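# Tilt open bin into shelf gap and push fully in

## Task

Take the open-fronted bin standing on the table and slide it into the empty slot in the shelf's row of bins, open side outward to match its neighbours, keeping all its parts inside. The board overhead sits low, so tilting the bin may be needed to get it in. It counts as done only when the bin sits fully home behind the shelf's front lip and every neighbouring bin still holds its own parts.

## Robot and tools

Robot: two arms, left_arm (the robot's own left, +y side, base near (0.039, +0.229, 0.677) m) and right_arm (-y side, base near (0.039, -0.229, 0.677) m). Each ends in a two-finger gripper. Its fingers point along the gripper's +z axis and close along its y axis. end_effector_position is the spot between the finger pads, roughly 1 cm short of the tips.

Scene frame: origin at table height (z = 0) above the centre of the robot's foot. +x points forward over the table, +y to the robot's left, +z up. The table top starts near x = +0.15 m and may sit at an angle to the robot. Reported positions and quaternions (wxyz) can be off by a few cm, more so at long reach.

Row layout, shared by both motion tools: every row is 14 numbers, each in [-1, 1]. The first 7 are left_arm: dx, dy, dz, rx, ry, rz, opening. The last 7 are right_arm in the same order. Both arms must always be filled in. dx..rz are offsets, not poses, measured from that arm's Hand target as it stood when the action or move began, along scene axes. 1.0 = 0.6 m of travel or 180 degrees. rx, ry, rz together form one rotation vector, turning about the Hand target's position. If the length of dx, dy, dz exceeds 1.0 it may be cut down along its line. Opening is absolute, not an offset: +1 = fully open (0.094 m), -1 = closed. Sending 0 for an arm's gripper closes it. To keep a gripper as it is, repeat its present command (see Tool commands). Sending six zeros for an arm re-commands its current Hand target.

execute_actions(actions, cameras): actions is a list of actions. Each action is a table of up to 15 rows, and each row lasts one 1/30 s step. If fewer than 15 rows are given, the last row is held for the remaining steps. Every row in an action counts from the pose at the start of that action, not from the row before it, so sending the same offset again keeps moving the arm further. An empty list just returns state and images. cameras picks the images: null or ["all"] gives all, [] gives none.

move(target, speed, blend, opening_speed, blocking, cameras): drives each gripper in a straight line to the offset target. target is one 14-number row, or a list of up to 15 rows that all count from the same starting Hand targets. speed is in m/s, 0.002 to 4.3, default 0.25, with rotation capped at twice that in rad/s. Give one value, or one per target. blend (m) rounds the corners between listed targets. opening_speed is per second on the -1..1 scale, minimum 0.2; set it low to close gently. Every path lasts at least 0.5 s and at most 10 s. The move does not avoid obstacles or the other arm. Faster motion means more lag, more drift and harder impacts. Aiming further past a contact pushes harder. Keep paths away from an arm's own base, since passing close can flip its shoulder posture. The result adds a move: line giving the outcome (done, off_target, moving, held, fault) and which limits applied (paced = pose clipped; held = steps withheld). done means the arm is at rest within 10 mm and 2 degrees. Neither done nor off_target tells you about contact. blocking=false returns after 0.5 s while the move carries on.

wait(seconds 0-10) lets time pass with commands held. stop brakes a running move. zoom_image(camera, region [x0,y0,x1,y1], at most 504x504 px) zooms into the latest image from cam_head_left, cam_head_right, cam_left_wrist or cam_right_wrist (each 896x504). read_manual only returns licence texts. finished_scene(scene) ends a scene for good. The bin must stay correctly placed after the robot lets go.

Control facts: each step, the commanded orientation is limited to within 40 degrees of the measured one. Joints follow by damped IK, favouring position. Hand target is the last commanded pose after that clip. Grippers often stop a centimetre or more short because of friction or weight. The next command re-requests the target, so send any remaining gap as an extra offset. An arm blocked by an object keeps pushing until you command it back past the gripper. The clearance check can hold commands that bring the arms close together, but it does not protect gripper against gripper.

Gripping: grip_measured uses the command scale and reads up to about 2.7 mm wide when empty. Under a squeeze on a hard part it reads a little narrower than the part. Once you command about 0.05 below the reading at first touch, the gripper is at full force, about 50-64 N per pad. To release, command well above grip_measured.

Joint torques follow the joint order and include gravity. Numbers 3 and 4 wrap at ±28 N m. Joint velocities reading "within noise" means the arm is still.

Avoid: dropping or throwing parts, letting go of anything still moving, slamming, hard hits or very hard pushes, any contact between the two arms (this can end the scene), and anything falling off the table. Holding loads, keeping an arm stretched out or pushing against something unreachable heats the motors. MOTOR HOT appears at 85 °C. At 100 °C that arm goes limp for 30-60 s. Time spent thinking also advances the scene. Objects may be nudged now and then. Camera calibration is approximate, and wrist images can lag while the arm moves.

Each tool is called after "Request:" as name([rows], argument=value, ...), one row to a line, values as JSON.

## Session

Request:
execute_actions(actions=[])

Scene clock: 0.00 s.
left_arm: end_effector_position=(+0.5071, +0.0366, +0.3163) grip_measured=+1.000 end_effector_quat_wxyz=(-0.061, +0.823, +0.561, -0.069) | right_arm: end_effector_position=(+0.3208, -0.5264, +0.3531) grip_measured=+1.000 end_effector_quat_wxyz=(-0.006, +0.444, +0.896, -0.003)
Joint positions: left_arm=[-2.299 1.895 1.239 -0.425 -0.503 1.673 0.094] | right_arm=[-2.023 1.567 0.746 0.032 -0.324 0.237 0.094]
Joint velocities: within noise
Joint torques (N m): no reading
Motor temperatures (°C): left_arm=[25 15 21 21 15 21 15] | right_arm=[17 24 15 18 20 19 19]
Heat: left arm: hottest waist 25 °C; right arm: hottest shoulder 24 °C.
Hand target: left_arm +0.5104, +0.0360, +0.3168; -0.059, +0.822, +0.562, -0.068 | right_arm +0.3191, -0.5244, +0.3510; -0.009, +0.444, +0.896, -0.002
Tool commands: left_gripper/opening=+1.0 right_gripper/opening=+1.0

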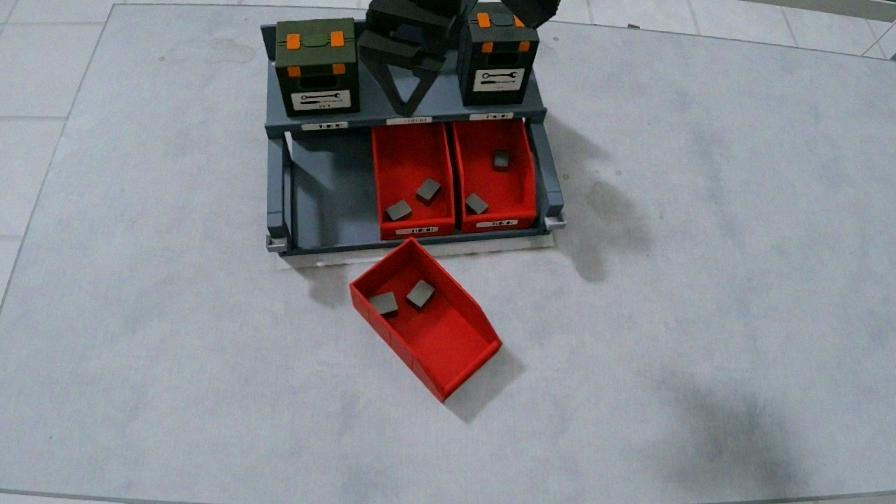

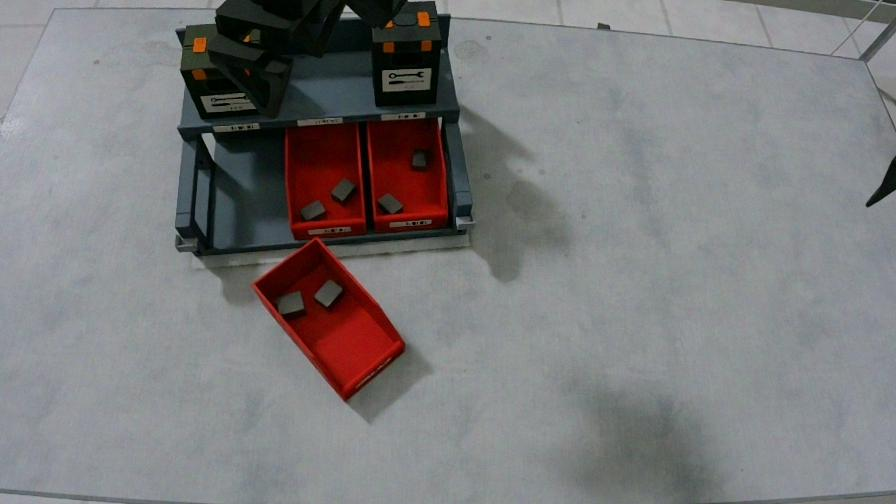

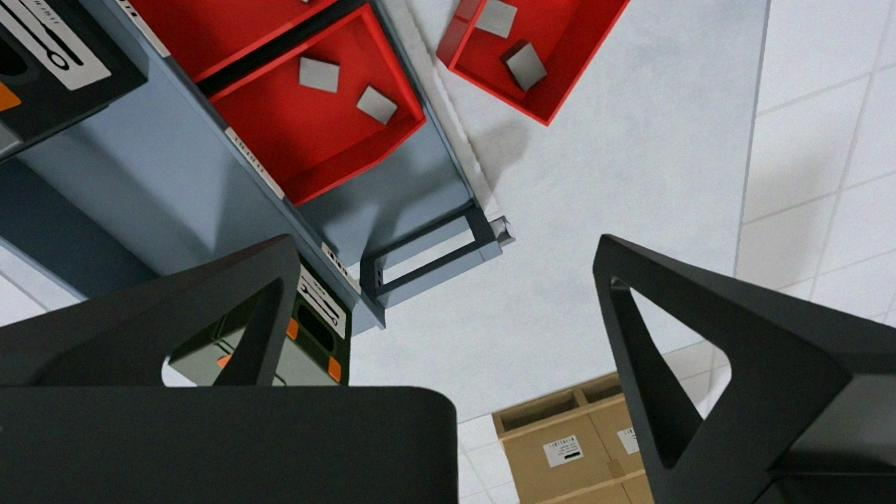

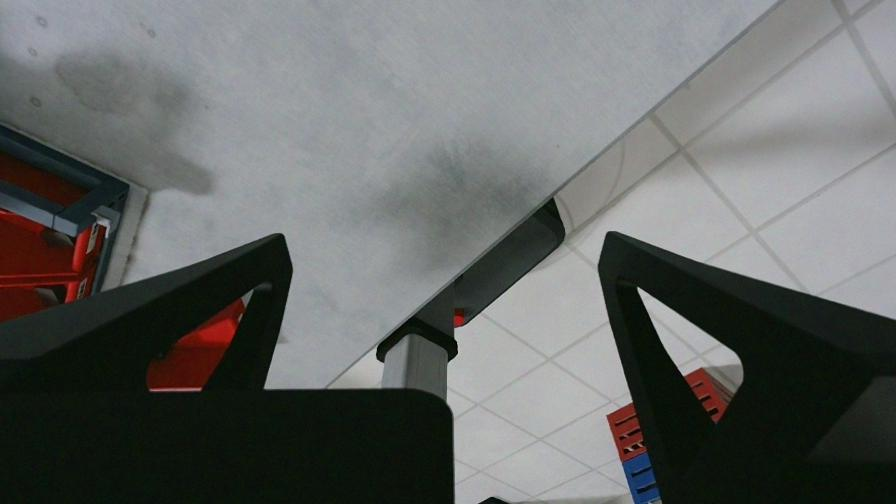

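Request:
zoom_image(camera="cam_head_left", region=[240, 90, 600, 290])

Request:
zoom_image(camera="cam_head_left", region=[320, 220, 540, 420])

Request:
zoom_image(camera="cam_left_wrist", region=[150, 0, 650, 340])

Scaled by 1.400 from the camera's 896x504 image, which has a finer 1280x720 frame.

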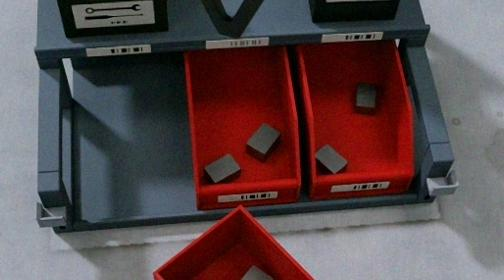

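Scaled by 2.291 from the camera's 896x504 image, which has a finer 1280x720 frame.

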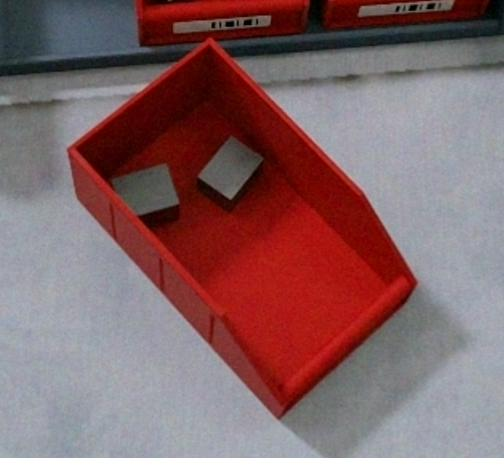

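Scaled by 1.008 from the camera's 896x504 image, which has a finer 1280x720 frame.

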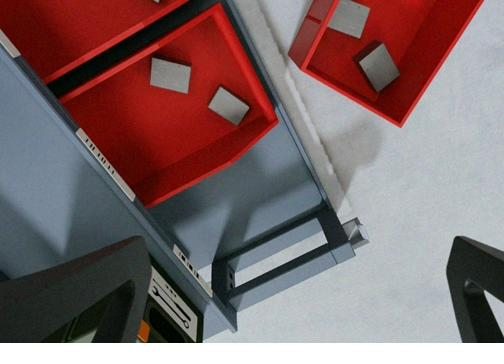

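Request:
zoom_image(camera="cam_left_wrist", region=[340, 150, 540, 330])

Request:
zoom_image(camera="cam_left_wrist", region=[200, 0, 450, 220])

Request:
zoom_image(camera="cam_head_right", region=[165, 90, 325, 270])

Scaled by 2.520 from the camera's 896x504 image, which has a finer 1280x720 frame.

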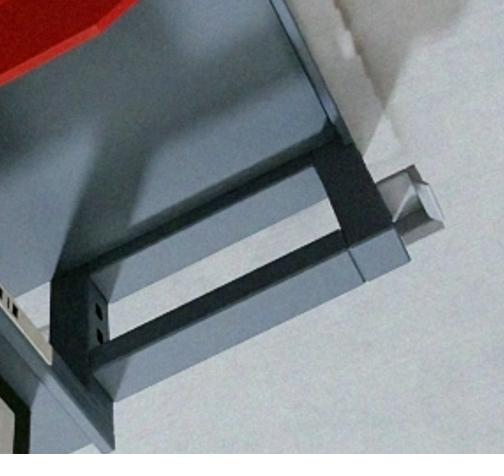

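Scaled by 2.016 from the camera's 896x504 image, which has a finer 1280x720 frame.

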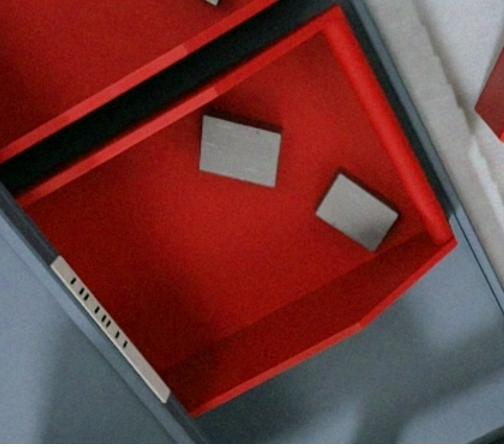

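Scaled by 2.800 from the camera's 896x504 image, which has a finer 1280x720 frame.

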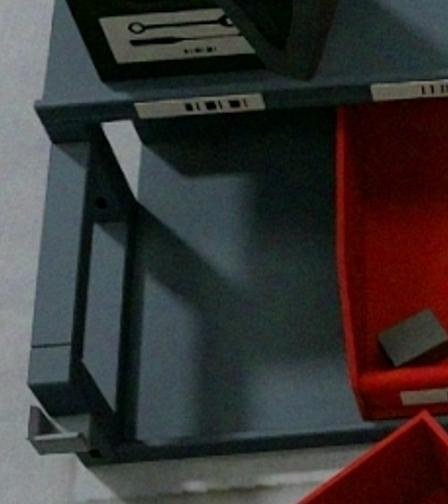

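Request:
zoom_image(camera="cam_head_left", region=[420, 320, 520, 410])

Request:
zoom_image(camera="cam_head_left", region=[370, 190, 550, 250])

Scaled by 5.040 from the camera's 896x504 image, which has a finer 1280x720 frame.

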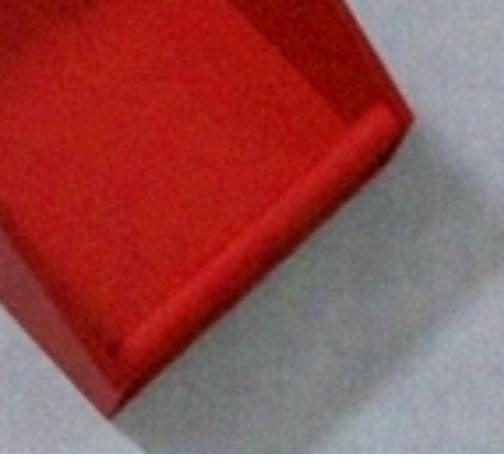

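Scaled by 2.800 from the camera's 896x504 image, which has a finer 1280x720 frame.

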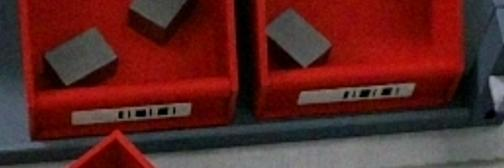

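Request:
move(target=[-0.1, 0.40, 0.03, 0, 0, 0.139, 1, 0, 0, 0, 0, 0, 0, 1], speed=0.2)

Scene clock: 81.20 s.
left_arm: end_effector_position=(+0.4455, +0.2742, +0.3299) grip_measured=+1.000 end_effector_quat_wxyz=(-0.050, +0.679, +0.728, -0.085) | right_arm: end_effector_position=(+0.3208, -0.5264, +0.3531) grip_measured=+1.000 end_effector_quat_wxyz=(-0.006, +0.444, +0.896, -0.003)
Joint positions: left_arm=[-1.818 1.585 0.887 -0.241 -0.163 1.667 0.094] | right_arm=[-2.023 1.567 0.746 0.032 -0.324 0.237 0.094]
Joint velocities: within noise
Joint torques (N m): left_arm=[-2.55 -14.8 -0.06 0.24 0.21 0.04] | right_arm=[-4.07 -12.22 -0.05 0.34 0 -0.01]
Motor temperatures (°C): left_arm=[26 18 21 20 15 20 15] | right_arm=[17 26 15 17 20 18 19]
Heat: left arm: hottest waist 26 °C; right arm: hottest shoulder 26 °C.
Hand target: left_arm +0.4506, +0.2761, +0.3348; -0.043, +0.681, +0.727, -0.079 | right_arm +0.3191, -0.5244, +0.3510; -0.009, +0.444, +0.896, -0.002
Off the commanded pose: left_arm 0.007 m, 1 deg | right_arm 0.003 m, 0 deg.
move: done
camera_calibration:
cam_left_wrist: T_world_to_cam=[[-0.978605, -0.0714091, 0.192956, 0.388774], [0.0462268, 0.837548, 0.544405, -0.424741], [-0.200486, 0.541677, -0.816328, 0.331699], [0, 0, 0, 1]] pos_world=[0.466592, 0.203829, 0.42699]

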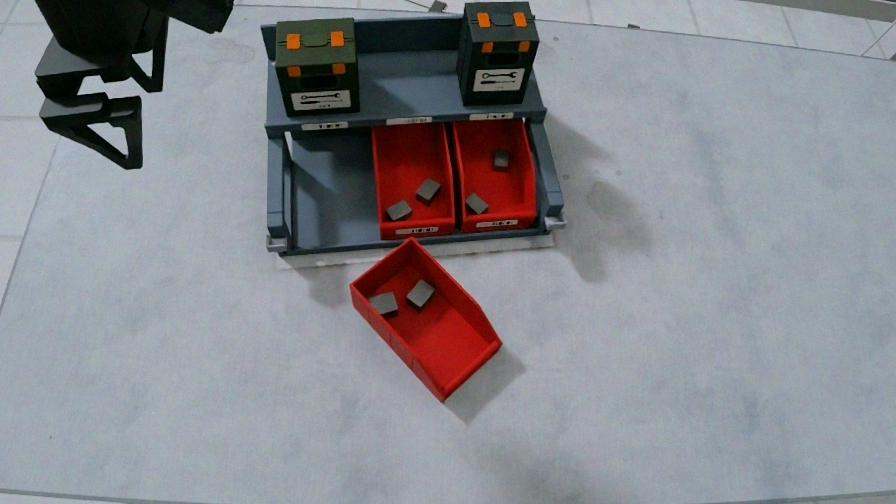

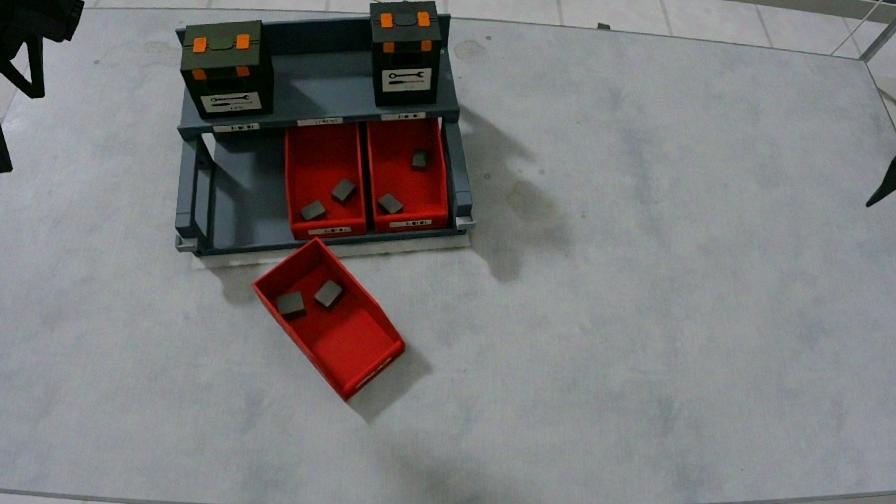

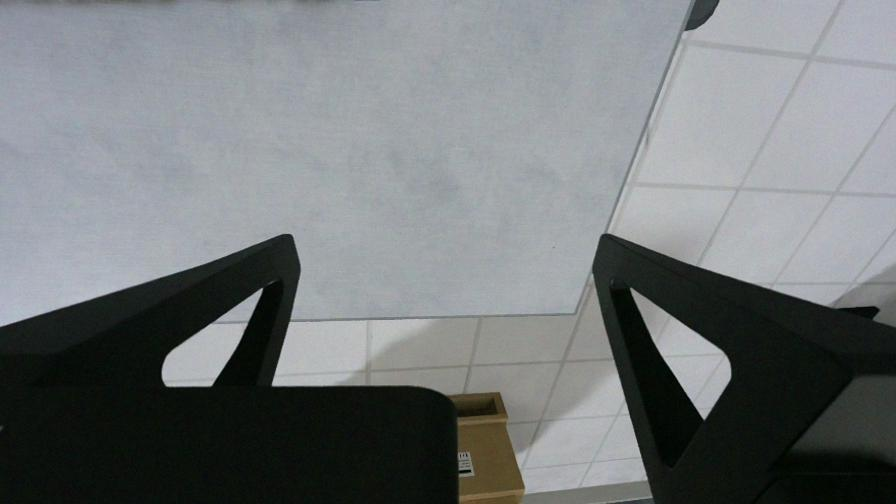

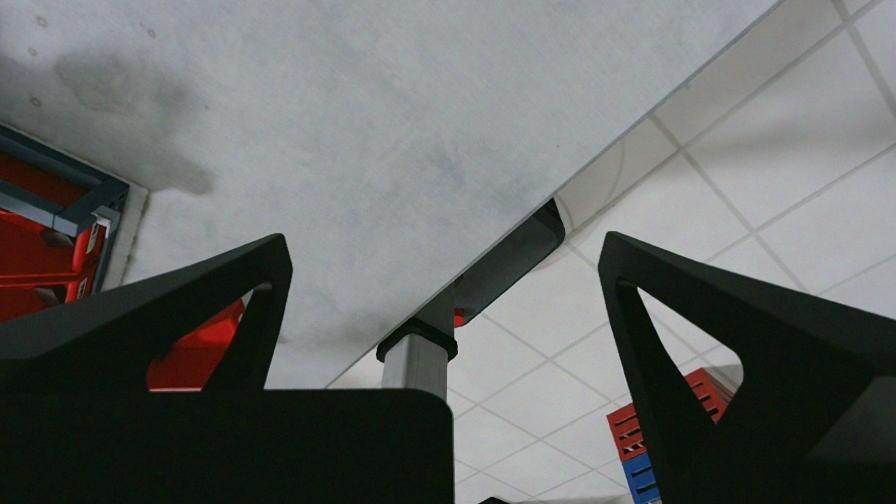

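Request:
move(target=[-0.2, -0.327, -0.2, 0, -0.28, 0, 1, 0, 0, 0, 0, 0, 0, 1], speed=0.2, cameras=["cam_head_left", "cam_left_wrist"])

Scene clock: 102.83 s.
left_arm: end_effector_position=(+0.3350, +0.0833, +0.2139) grip_measured=+1.000 end_effector_quat_wxyz=(+0.234, +0.661, +0.691, +0.175) | right_arm: end_effector_position=(+0.3208, -0.5264, +0.3531) grip_measured=+1.000 end_effector_quat_wxyz=(-0.006, +0.444, +0.896, -0.003)
Joint positions: left_arm=[-2.106 2.558 0.825 1.546 -0.262 1.721 0.094] | right_arm=[-2.023 1.567 0.746 0.032 -0.324 0.237 0.094]
Joint velocities: within noise
Joint torques (N m): left_arm=[-6.42 -6.48 -5.37 1.84 0.13 -0.02] | right_arm=[-4.42 -12.16 0.08 0.28 0.01 0.01]
Motor temperatures (°C): left_arm=[26 17 21 20 15 19 15] | right_arm=[17 26 15 17 20 18 19]
Heat: left arm: hottest waist 26 °C; right arm: hottest shoulder 26 °C.
Hand target: left_arm +0.3305, +0.0798, +0.2148; +0.271, +0.649, +0.676, +0.219 | right_arm +0.3191, -0.5244, +0.3510; -0.009, +0.444, +0.896, -0.002
Off the commanded pose: left_arm 0.006 m, 7 deg | right_arm 0.003 m, 0 deg.
joint sent to its limit (left arm) — joint 4 (wrist pitch), upper limit. The joint targets are off in orientation, not in position.
move: off_target (left_arm)
camera_calibration:
cam_left_wrist: T_world_to_cam=[[-0.832506, -0.0714854, -0.549385, 0.399286], [-0.344835, 0.842995, 0.412853, -0.0377936], [0.433616, 0.53315, -0.726449, 0.0873929], [0, 0, 0, 1]] pos_world=[0.281481, 0.0138095, 0.298452]
Images, in order (width x height): cam_head_left 896x504, cam_left_wrist 896x504.

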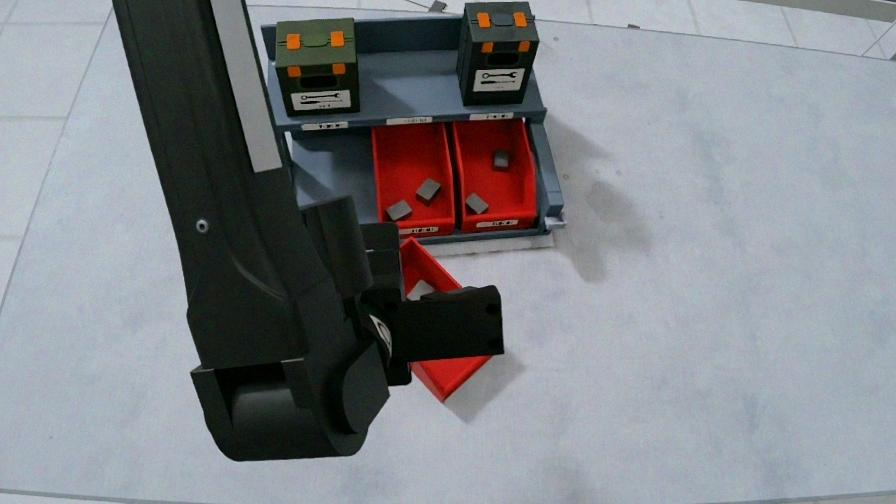

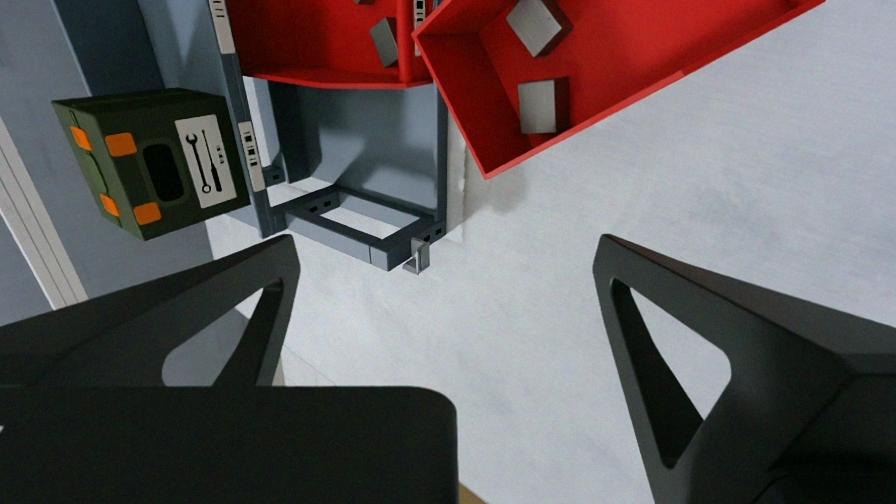

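Request:
zoom_image(camera="cam_left_wrist", region=[180, 0, 560, 290])

Scaled by 1.326 from the camera's 896x504 image, which has a finer 1280x720 frame.

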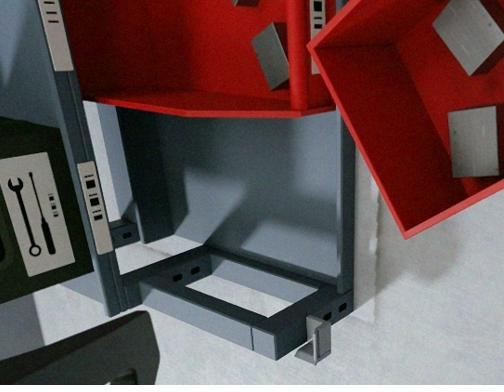

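Request:
wait(seconds=0)

Request:
zoom_image(camera="cam_right_wrist", region=[0, 90, 260, 400])

Scene clock: 109.80 s.
left_arm: end_effector_position=(+0.3352, +0.0833, +0.2141) grip_measured=+1.000 end_effector_quat_wxyz=(+0.234, +0.661, +0.691, +0.176) | right_arm: end_effector_position=(+0.3208, -0.5264, +0.3531) grip_measured=+1.000 end_effector_quat_wxyz=(-0.006, +0.444, +0.896, -0.003)
Joint positions: left_arm=[-2.106 2.558 0.825 1.547 -0.262 1.721 0.094] | right_arm=[-2.023 1.567 0.746 0.032 -0.324 0.237 0.094]
Joint velocities: within noise
Joint torques (N m): left_arm=[-6.59 -6.48 -5.37 1.76 0.11 -0.02] | right_arm=[-3.43 -11.87 0.01 0.35 0.01 -0.02]
Motor temperatures (°C): left_arm=[26 17 21 20 15 19 15] | right_arm=[17 26 15 17 20 17 19]
Heat: left arm: hottest waist 26 °C; right arm: hottest shoulder 26 °C.
Hand target: left_arm +0.3306, +0.0798, +0.2148; +0.271, +0.649, +0.676, +0.219 | right_arm +0.3191, -0.5244, +0.3510; -0.009, +0.444, +0.896, -0.002
Tool commands: left_gripper/opening=+1.0 right_gripper/opening=+1.0
Off the commanded pose: left_arm 0.006 m, 7 deg | right_arm 0.003 m, 0 deg.
camera_calibration:
cam_left_wrist: T_world_to_cam=[[-0.831873, -0.0711035, -0.550393, 0.399496], [-0.345214, 0.842828, 0.412879, -0.037742], [0.434529, 0.533466, -0.725671, 0.0867992], [0, 0, 0, 1]] pos_world=[0.281584, 0.0139112, 0.29845]

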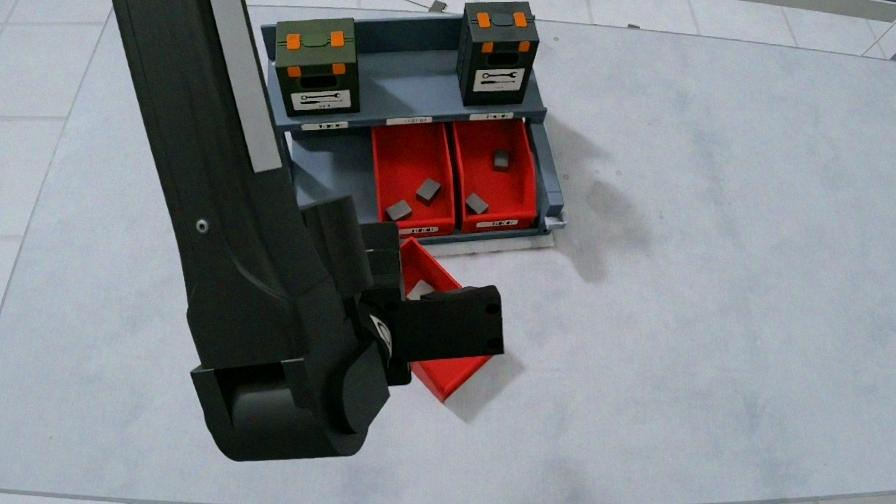

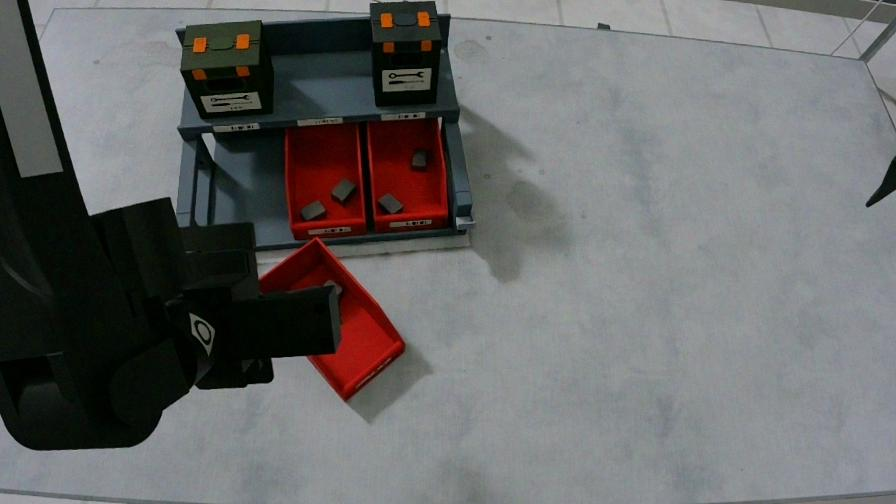

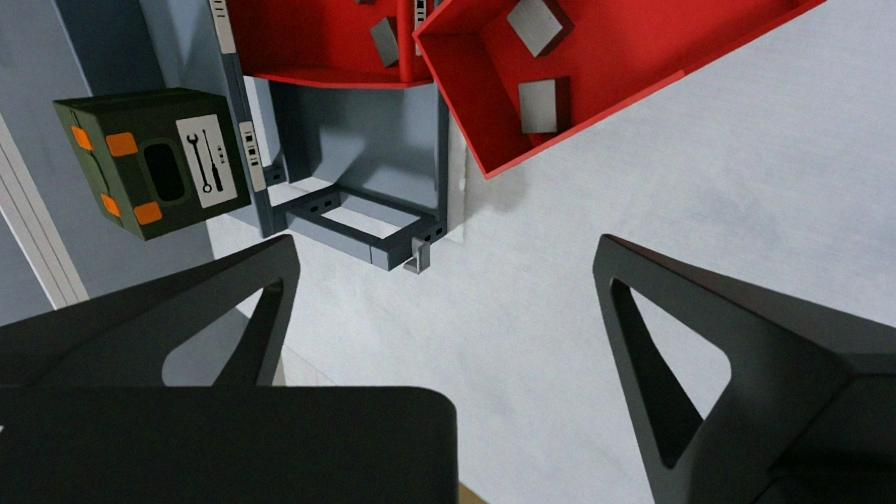

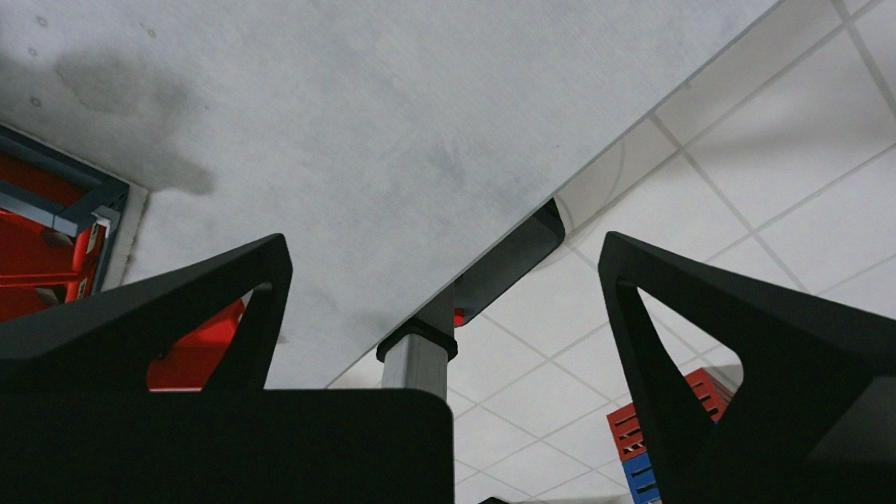

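Scaled by 1.626 from the camera's 896x504 image, which has a finer 1280x720 frame.

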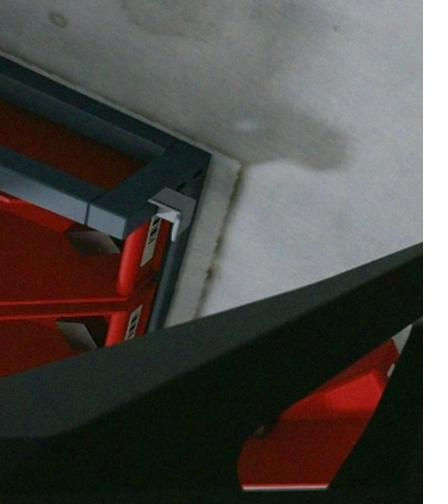

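Request:
move(target=[0, 0, 0, 0, 0, 0, 1, 0.3, 0.307, -0.3, 0.167, 0.039, -0.15, 1], speed=0.2, cameras=["cam_head_left", "cam_right_wrist"])

Scene clock: 122.73 s.
left_arm: end_effector_position=(+0.3352, +0.0833, +0.2141) grip_measured=+1.000 end_effector_quat_wxyz=(+0.234, +0.661, +0.691, +0.176) | right_arm: end_effector_position=(+0.5052, -0.3453, +0.1783) grip_measured=+1.000 end_effector_quat_wxyz=(-0.166, +0.616, +0.742, +0.205)
Joint positions: left_arm=[-2.106 2.558 0.825 1.547 -0.262 1.721 0.094] | right_arm=[-1.609 2.035 1.383 -0.292 -0.52 0.933 0.094]
Joint velocities: within noise
Joint torques (N m): left_arm=[-6.36 -6.3 -5.39 1.76 0.11 -0.02] | right_arm=[0.21 -15.15 1.77 -0.42 -0.4 0.05]
Motor temperatures (°C): left_arm=[26 17 22 20 15 19 14] | right_arm=[17 26 15 17 20 17 19]
Heat: left arm: hottest waist 26 °C; right arm: hottest shoulder 26 °C.
Hand target: left_arm +0.3306, +0.0798, +0.2148; +0.271, +0.649, +0.676, +0.218 | right_arm +0.4988, -0.3401, +0.1709; -0.176, +0.620, +0.737, +0.204
Off the commanded pose: left_arm 0.006 m, 7 deg | right_arm 0.011 m, 1 deg.
joint sent to its limit (left arm) — joint 4 (wrist pitch), upper limit. The joint targets are off in orientation, not in position.
move: off_target (left_arm, right_arm)
camera_calibration:
cam_right_wrist: T_world_to_cam=[[-0.981897, -0.159936, -0.101478, 0.458611], [-0.154682, 0.367857, 0.916927, 0.0453617], [-0.109321, 0.916025, -0.385937, 0.568498], [0, 0, 0, 1]] pos_world=[0.519474, -0.464096, 0.22435]
Images, in order (width x height): cam_head_left 896x504, cam_right_wrist 896x504.

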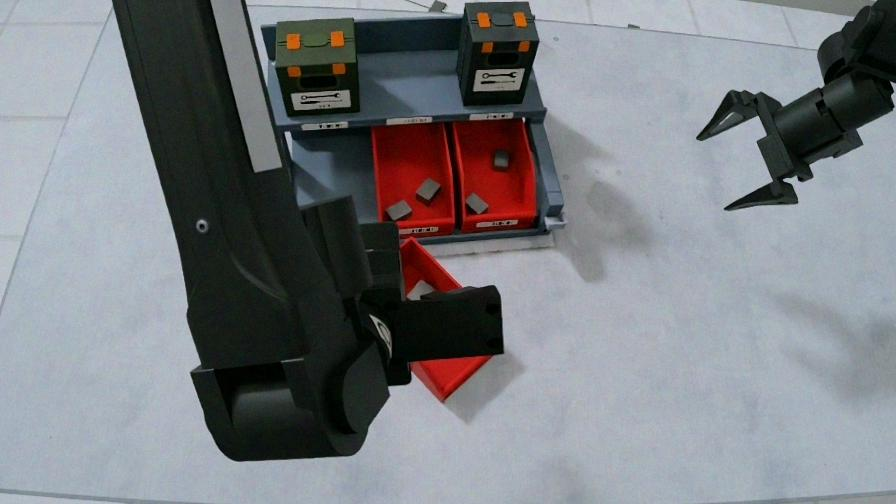

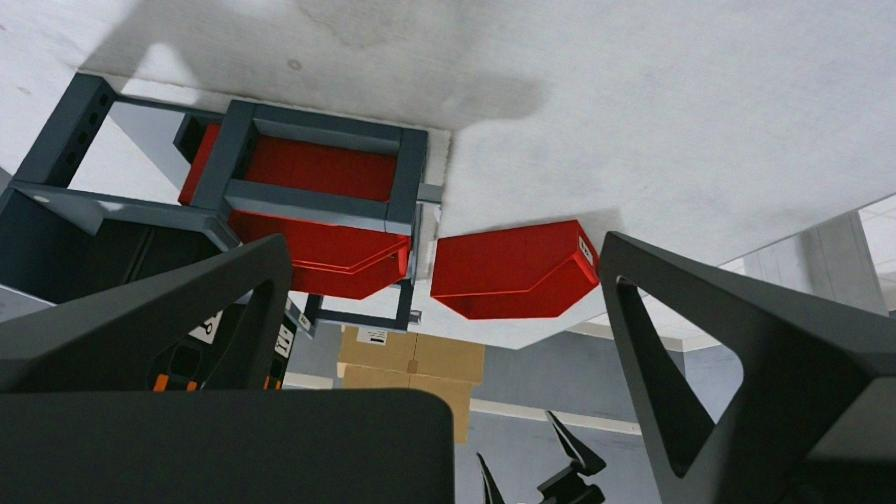

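Request:
zoom_image(camera="cam_right_wrist", region=[150, 80, 460, 340])

Request:
zoom_image(camera="cam_right_wrist", region=[410, 190, 620, 340])

Scaled by 1.626 from the camera's 896x504 image, which has a finer 1280x720 frame.

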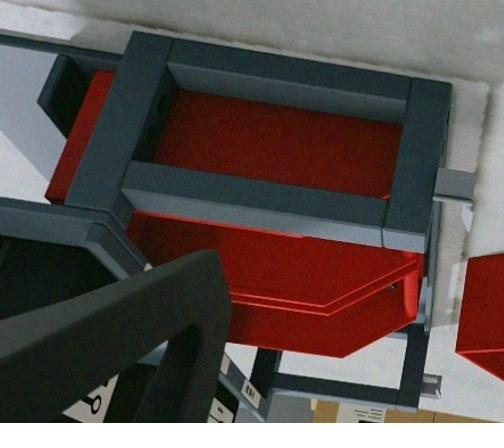

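Scaled by 2.400 from the camera's 896x504 image, which has a finer 1280x720 frame.

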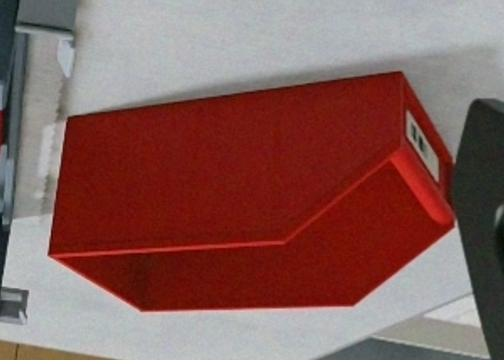

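Request:
move(target=[-0.038, -0.208, -0.141, -0.0712, 0.2767, 0.1848, 1, 0, 0, 0, 0, 0, 0, 1], speed=0.2)

Scene clock: 187.50 s.
left_arm: end_effector_position=(+0.3127, -0.0380, +0.1288) grip_measured=+1.000 end_effector_quat_wxyz=(-0.036, +0.433, +0.898, -0.073) | right_arm: end_effector_position=(+0.5052, -0.3451, +0.1784) grip_measured=+1.000 end_effector_quat_wxyz=(-0.166, +0.617, +0.741, +0.205)
Joint positions: left_arm=[-2.265 2.478 1.245 0.254 -0.379 0.708 0.094] | right_arm=[-1.609 2.035 1.383 -0.293 -0.52 0.935 0.094]
Joint velocities: within noise
Joint torques (N m): left_arm=[-9.41 -9.64 -2.52 -0.13 0.28 -0.17] | right_arm=[-0.21 -15.21 1.76 -0.47 -0.34 0.05]
Motor temperatures (°C): left_arm=[26 16 23 20 15 19 14] | right_arm=[17 28 15 17 20 17 18]
Heat: left arm: hottest waist 26 °C; right arm: hottest shoulder 28 °C.
Hand target: left_arm +0.3076, -0.0449, +0.1302; -0.039, +0.433, +0.897, -0.078 | right_arm +0.4988, -0.3401, +0.1709; -0.176, +0.620, +0.737, +0.204
Off the commanded pose: left_arm 0.009 m, 1 deg | right_arm 0.011 m, 1 deg.
move: off_target (right_arm)
camera_calibration:
cam_left_wrist: T_world_to_cam=[[-0.76718, -0.620165, 0.163798, 0.19216], [-0.431061, 0.687577, 0.584315, 0.0907496], [-0.474995, 0.377668, -0.794825, 0.386916], [0, 0, 0, 1]] pos_world=[0.370323, -0.0893523, 0.223029]
cam_right_wrist: T_world_to_cam=[[-0.982225, -0.158379, -0.100743, 0.459249], [-0.153315, 0.367282, 0.917387, 0.0442338], [-0.108294, 0.916526, -0.385035, 0.567891], [0, 0, 0, 1]] pos_world=[0.519367, -0.463998, 0.224345]

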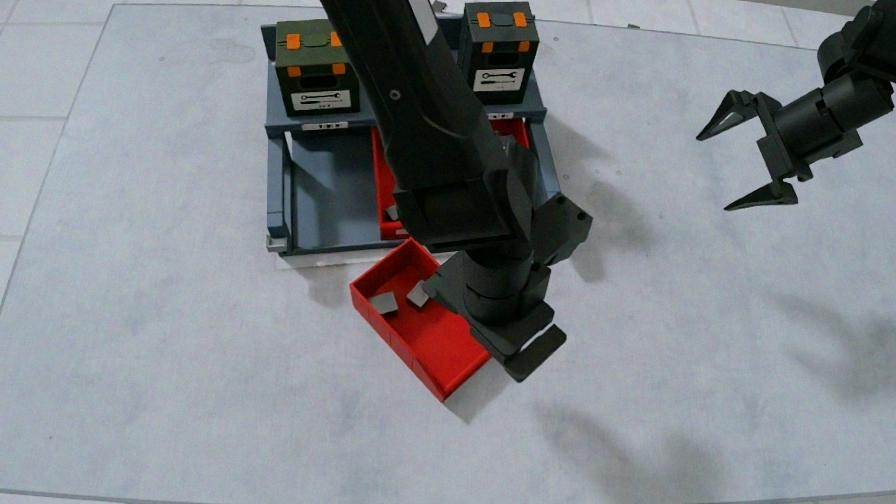

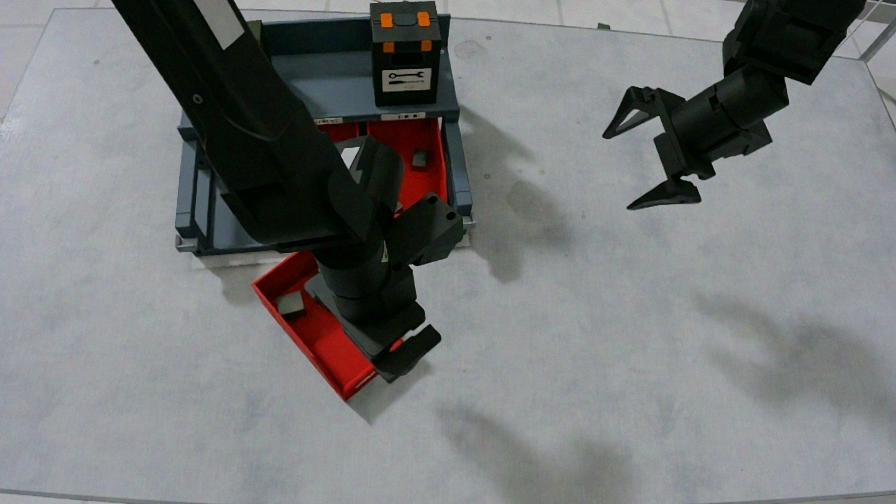

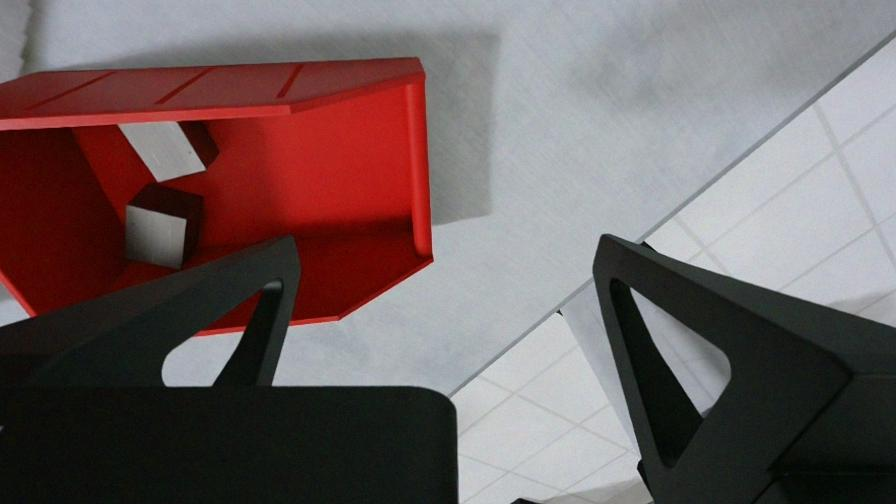

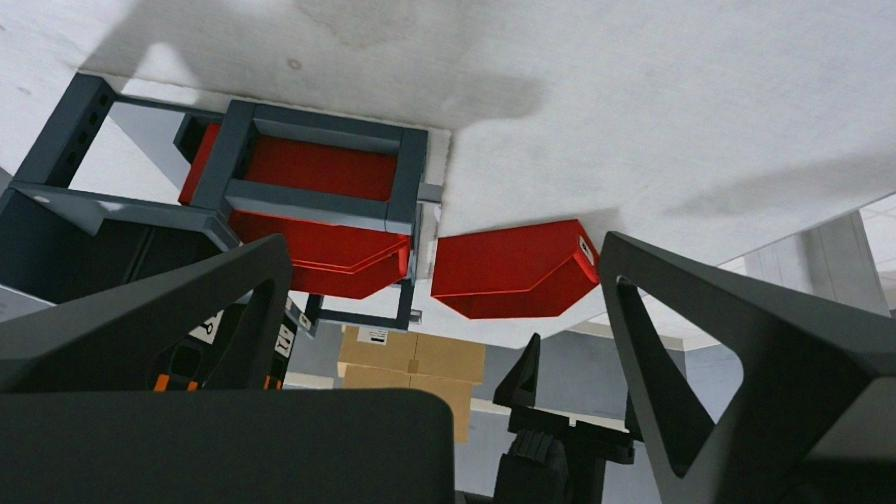

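Request:
move(target=[-0.0267, 0.0167, -0.1, 0, 0, 0.011, 0.2, 0, 0, 0, 0, 0, 0, 1], speed=0.15, cameras=["cam_head_left", "cam_left_wrist", "cam_right_wrist"])

Scene clock: 208.07 s.
left_arm: end_effector_position=(+0.2954, -0.0353, +0.0722) grip_measured=+0.202 end_effector_quat_wxyz=(-0.037, +0.414, +0.906, -0.078) | right_arm: end_effector_position=(+0.5052, -0.3451, +0.1784) grip_measured=+1.000 end_effector_quat_wxyz=(-0.166, +0.617, +0.741, +0.205)
Joint positions: left_arm=[-2.212 2.614 1.374 0.276 -0.338 0.714 0.056] | right_arm=[-1.609 2.035 1.383 -0.293 -0.52 0.935 0.094]
Joint velocities: within noise
Joint torques (N m): left_arm=[-8.7 -9 -2.96 0.46 0.28 0.06] | right_arm=[-0.38 -15.5 1.83 -0.32 -0.37 0.06]
Motor temperatures (°C): left_arm=[26 16 22 20 15 19 14] | right_arm=[17 28 15 17 20 17 18]
Heat: left arm: hottest waist 26 °C; right arm: hottest shoulder 28 °C.
Hand target: left_arm +0.2918, -0.0349, +0.0702; -0.037, +0.418, +0.904, -0.079 | right_arm +0.4988, -0.3401, +0.1709; -0.176, +0.620, +0.737, +0.204
Off the commanded pose: left_arm 0.004 m, 1 deg | right_arm 0.011 m, 1 deg.
move: off_target (right_arm)
camera_calibration:
cam_left_wrist: T_world_to_cam=[[-0.739852, -0.650112, 0.173126, 0.179975], [-0.454479, 0.672703, 0.583884, 0.120967], [-0.496052, 0.353306, -0.793163, 0.337946], [0, 0, 0, 1]] pos_world=[0.355771, -0.0837687, 0.166257]
cam_right_wrist: T_world_to_cam=[[-0.982225, -0.158379, -0.100743, 0.459249], [-0.153315, 0.367282, 0.917387, 0.0442338], [-0.108294, 0.916526, -0.385035, 0.567891], [0, 0, 0, 1]] pos_world=[0.519367, -0.463998, 0.224345]
Images, in order (width x height): cam_head_left 896x504, cam_left_wrist 896x504, cam_right_wrist 896x504.

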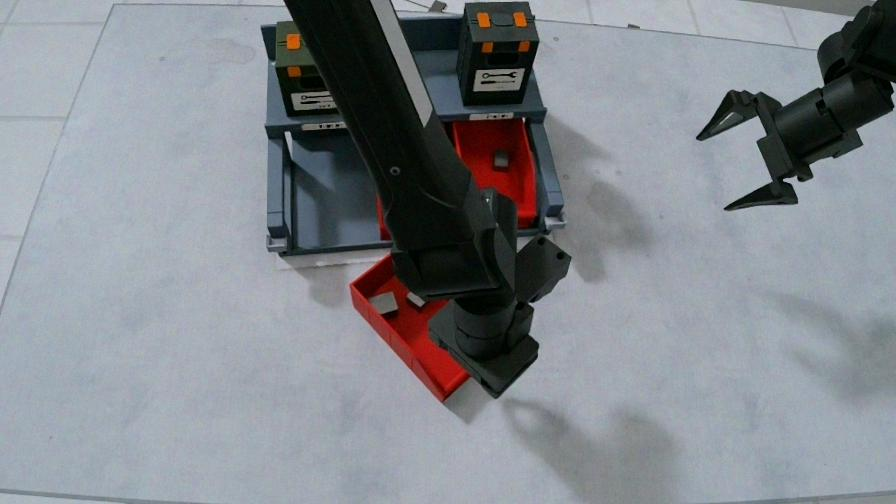

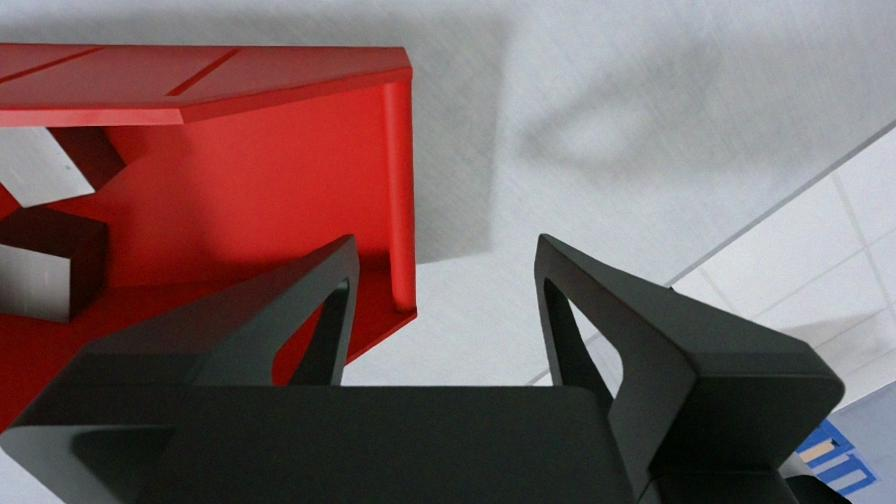

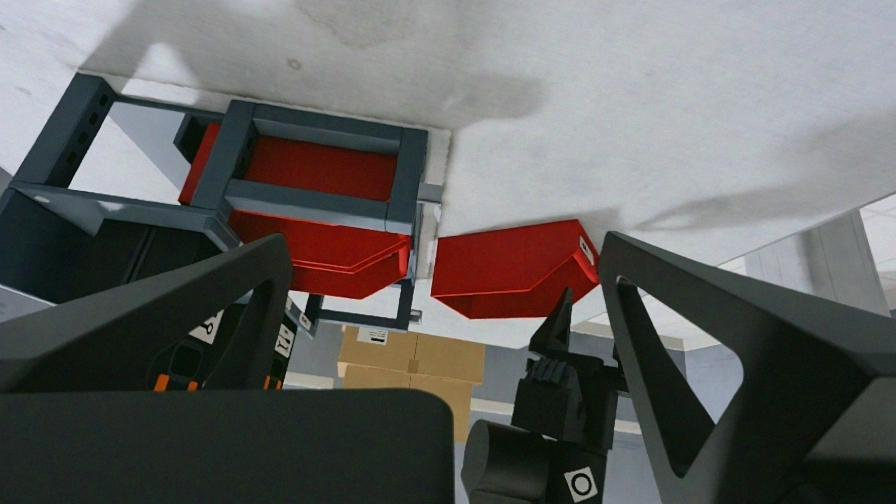

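Request:
move(target=[0.0125, 0.0105, -0.033, 0, 0, -0.008, -0.1, 0, 0, 0, 0, 0, 0, 1], speed=0.1, cameras=["cam_left_wrist", "cam_right_wrist"])

Scene clock: 224.23 s.
left_arm: end_effector_position=(+0.3103, -0.0320, +0.0553) grip_measured=-0.098 end_effector_quat_wxyz=(-0.029, +0.424, +0.902, -0.076) | right_arm: end_effector_position=(+0.5052, -0.3451, +0.1784) grip_measured=+1.000 end_effector_quat_wxyz=(-0.166, +0.617, +0.741, +0.205)
Joint positions: left_arm=[-2.191 2.634 1.432 0.26 -0.326 0.759 0.042] | right_arm=[-1.609 2.035 1.383 -0.293 -0.52 0.935 0.094]
Joint velocities: within noise
Joint torques (N m): left_arm=[-8 -8.76 -2.4 -0.03 0.28 0.09] | right_arm=[-0.03 -14.92 1.61 -0.38 -0.33 0.01]
Motor temperatures (°C): left_arm=[26 16 22 20 15 18 14] | right_arm=[17 29 15 17 20 17 18]
Heat: left arm: hottest waist 26 °C; right arm: hottest shoulder 29 °C.
Hand target: left_arm +0.2993, -0.0285, +0.0504; -0.038, +0.429, +0.899, -0.078 | right_arm +0.4988, -0.3401, +0.1709; -0.176, +0.620, +0.737, +0.204
Off the commanded pose: left_arm 0.013 m, 1 deg | right_arm 0.011 m, 1 deg.
move: off_target (left_arm, right_arm)
camera_calibration:
cam_left_wrist: T_world_to_cam=[[-0.755913, -0.634121, 0.162745, 0.20207], [-0.450953, 0.684556, 0.572735, 0.13534], [-0.474591, 0.359547, -0.803423, 0.324881], [0, 0, 0, 1]] pos_world=[0.367965, -0.0813213, 0.150617]
cam_right_wrist: T_world_to_cam=[[-0.982225, -0.158379, -0.100743, 0.459249], [-0.153315, 0.367282, 0.917387, 0.0442338], [-0.108294, 0.916526, -0.385035, 0.567891], [0, 0, 0, 1]] pos_world=[0.519367, -0.463998, 0.224345]
Images, in order (width x height): cam_left_wrist 896x504, cam_right_wrist 896x504.

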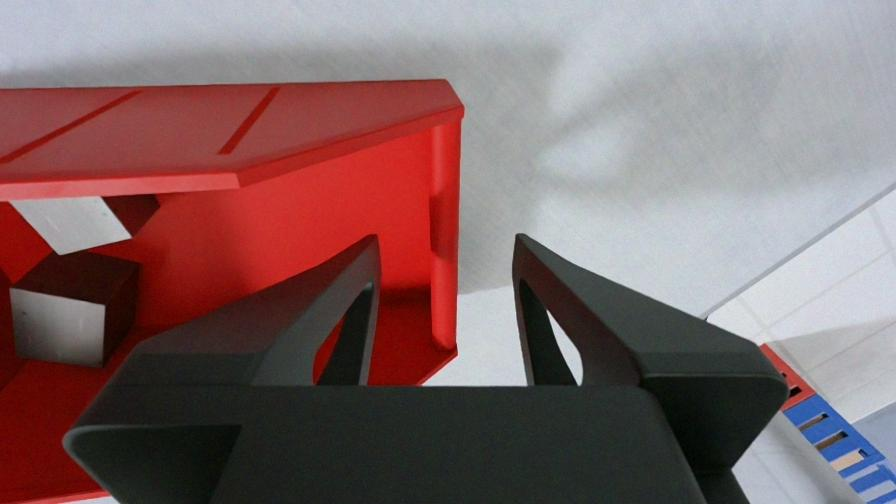

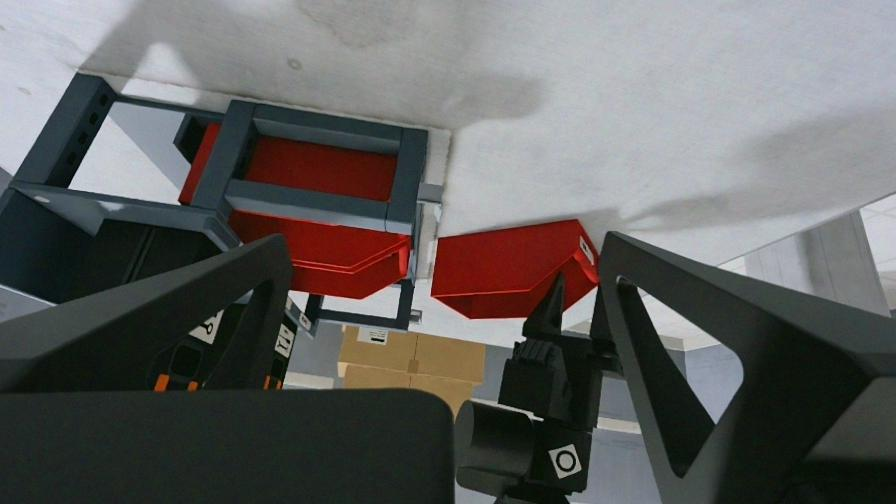

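Request:
zoom_image(camera="cam_left_wrist", region=[350, 80, 550, 380])

Scaled by 1.680 from the camera's 896x504 image, which has a finer 1280x720 frame.

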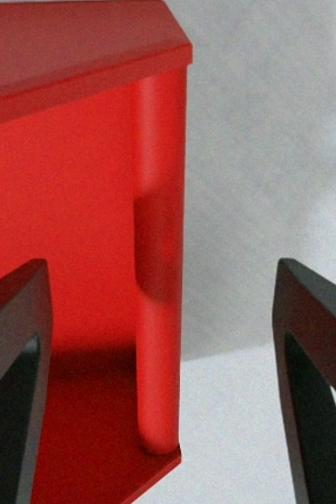

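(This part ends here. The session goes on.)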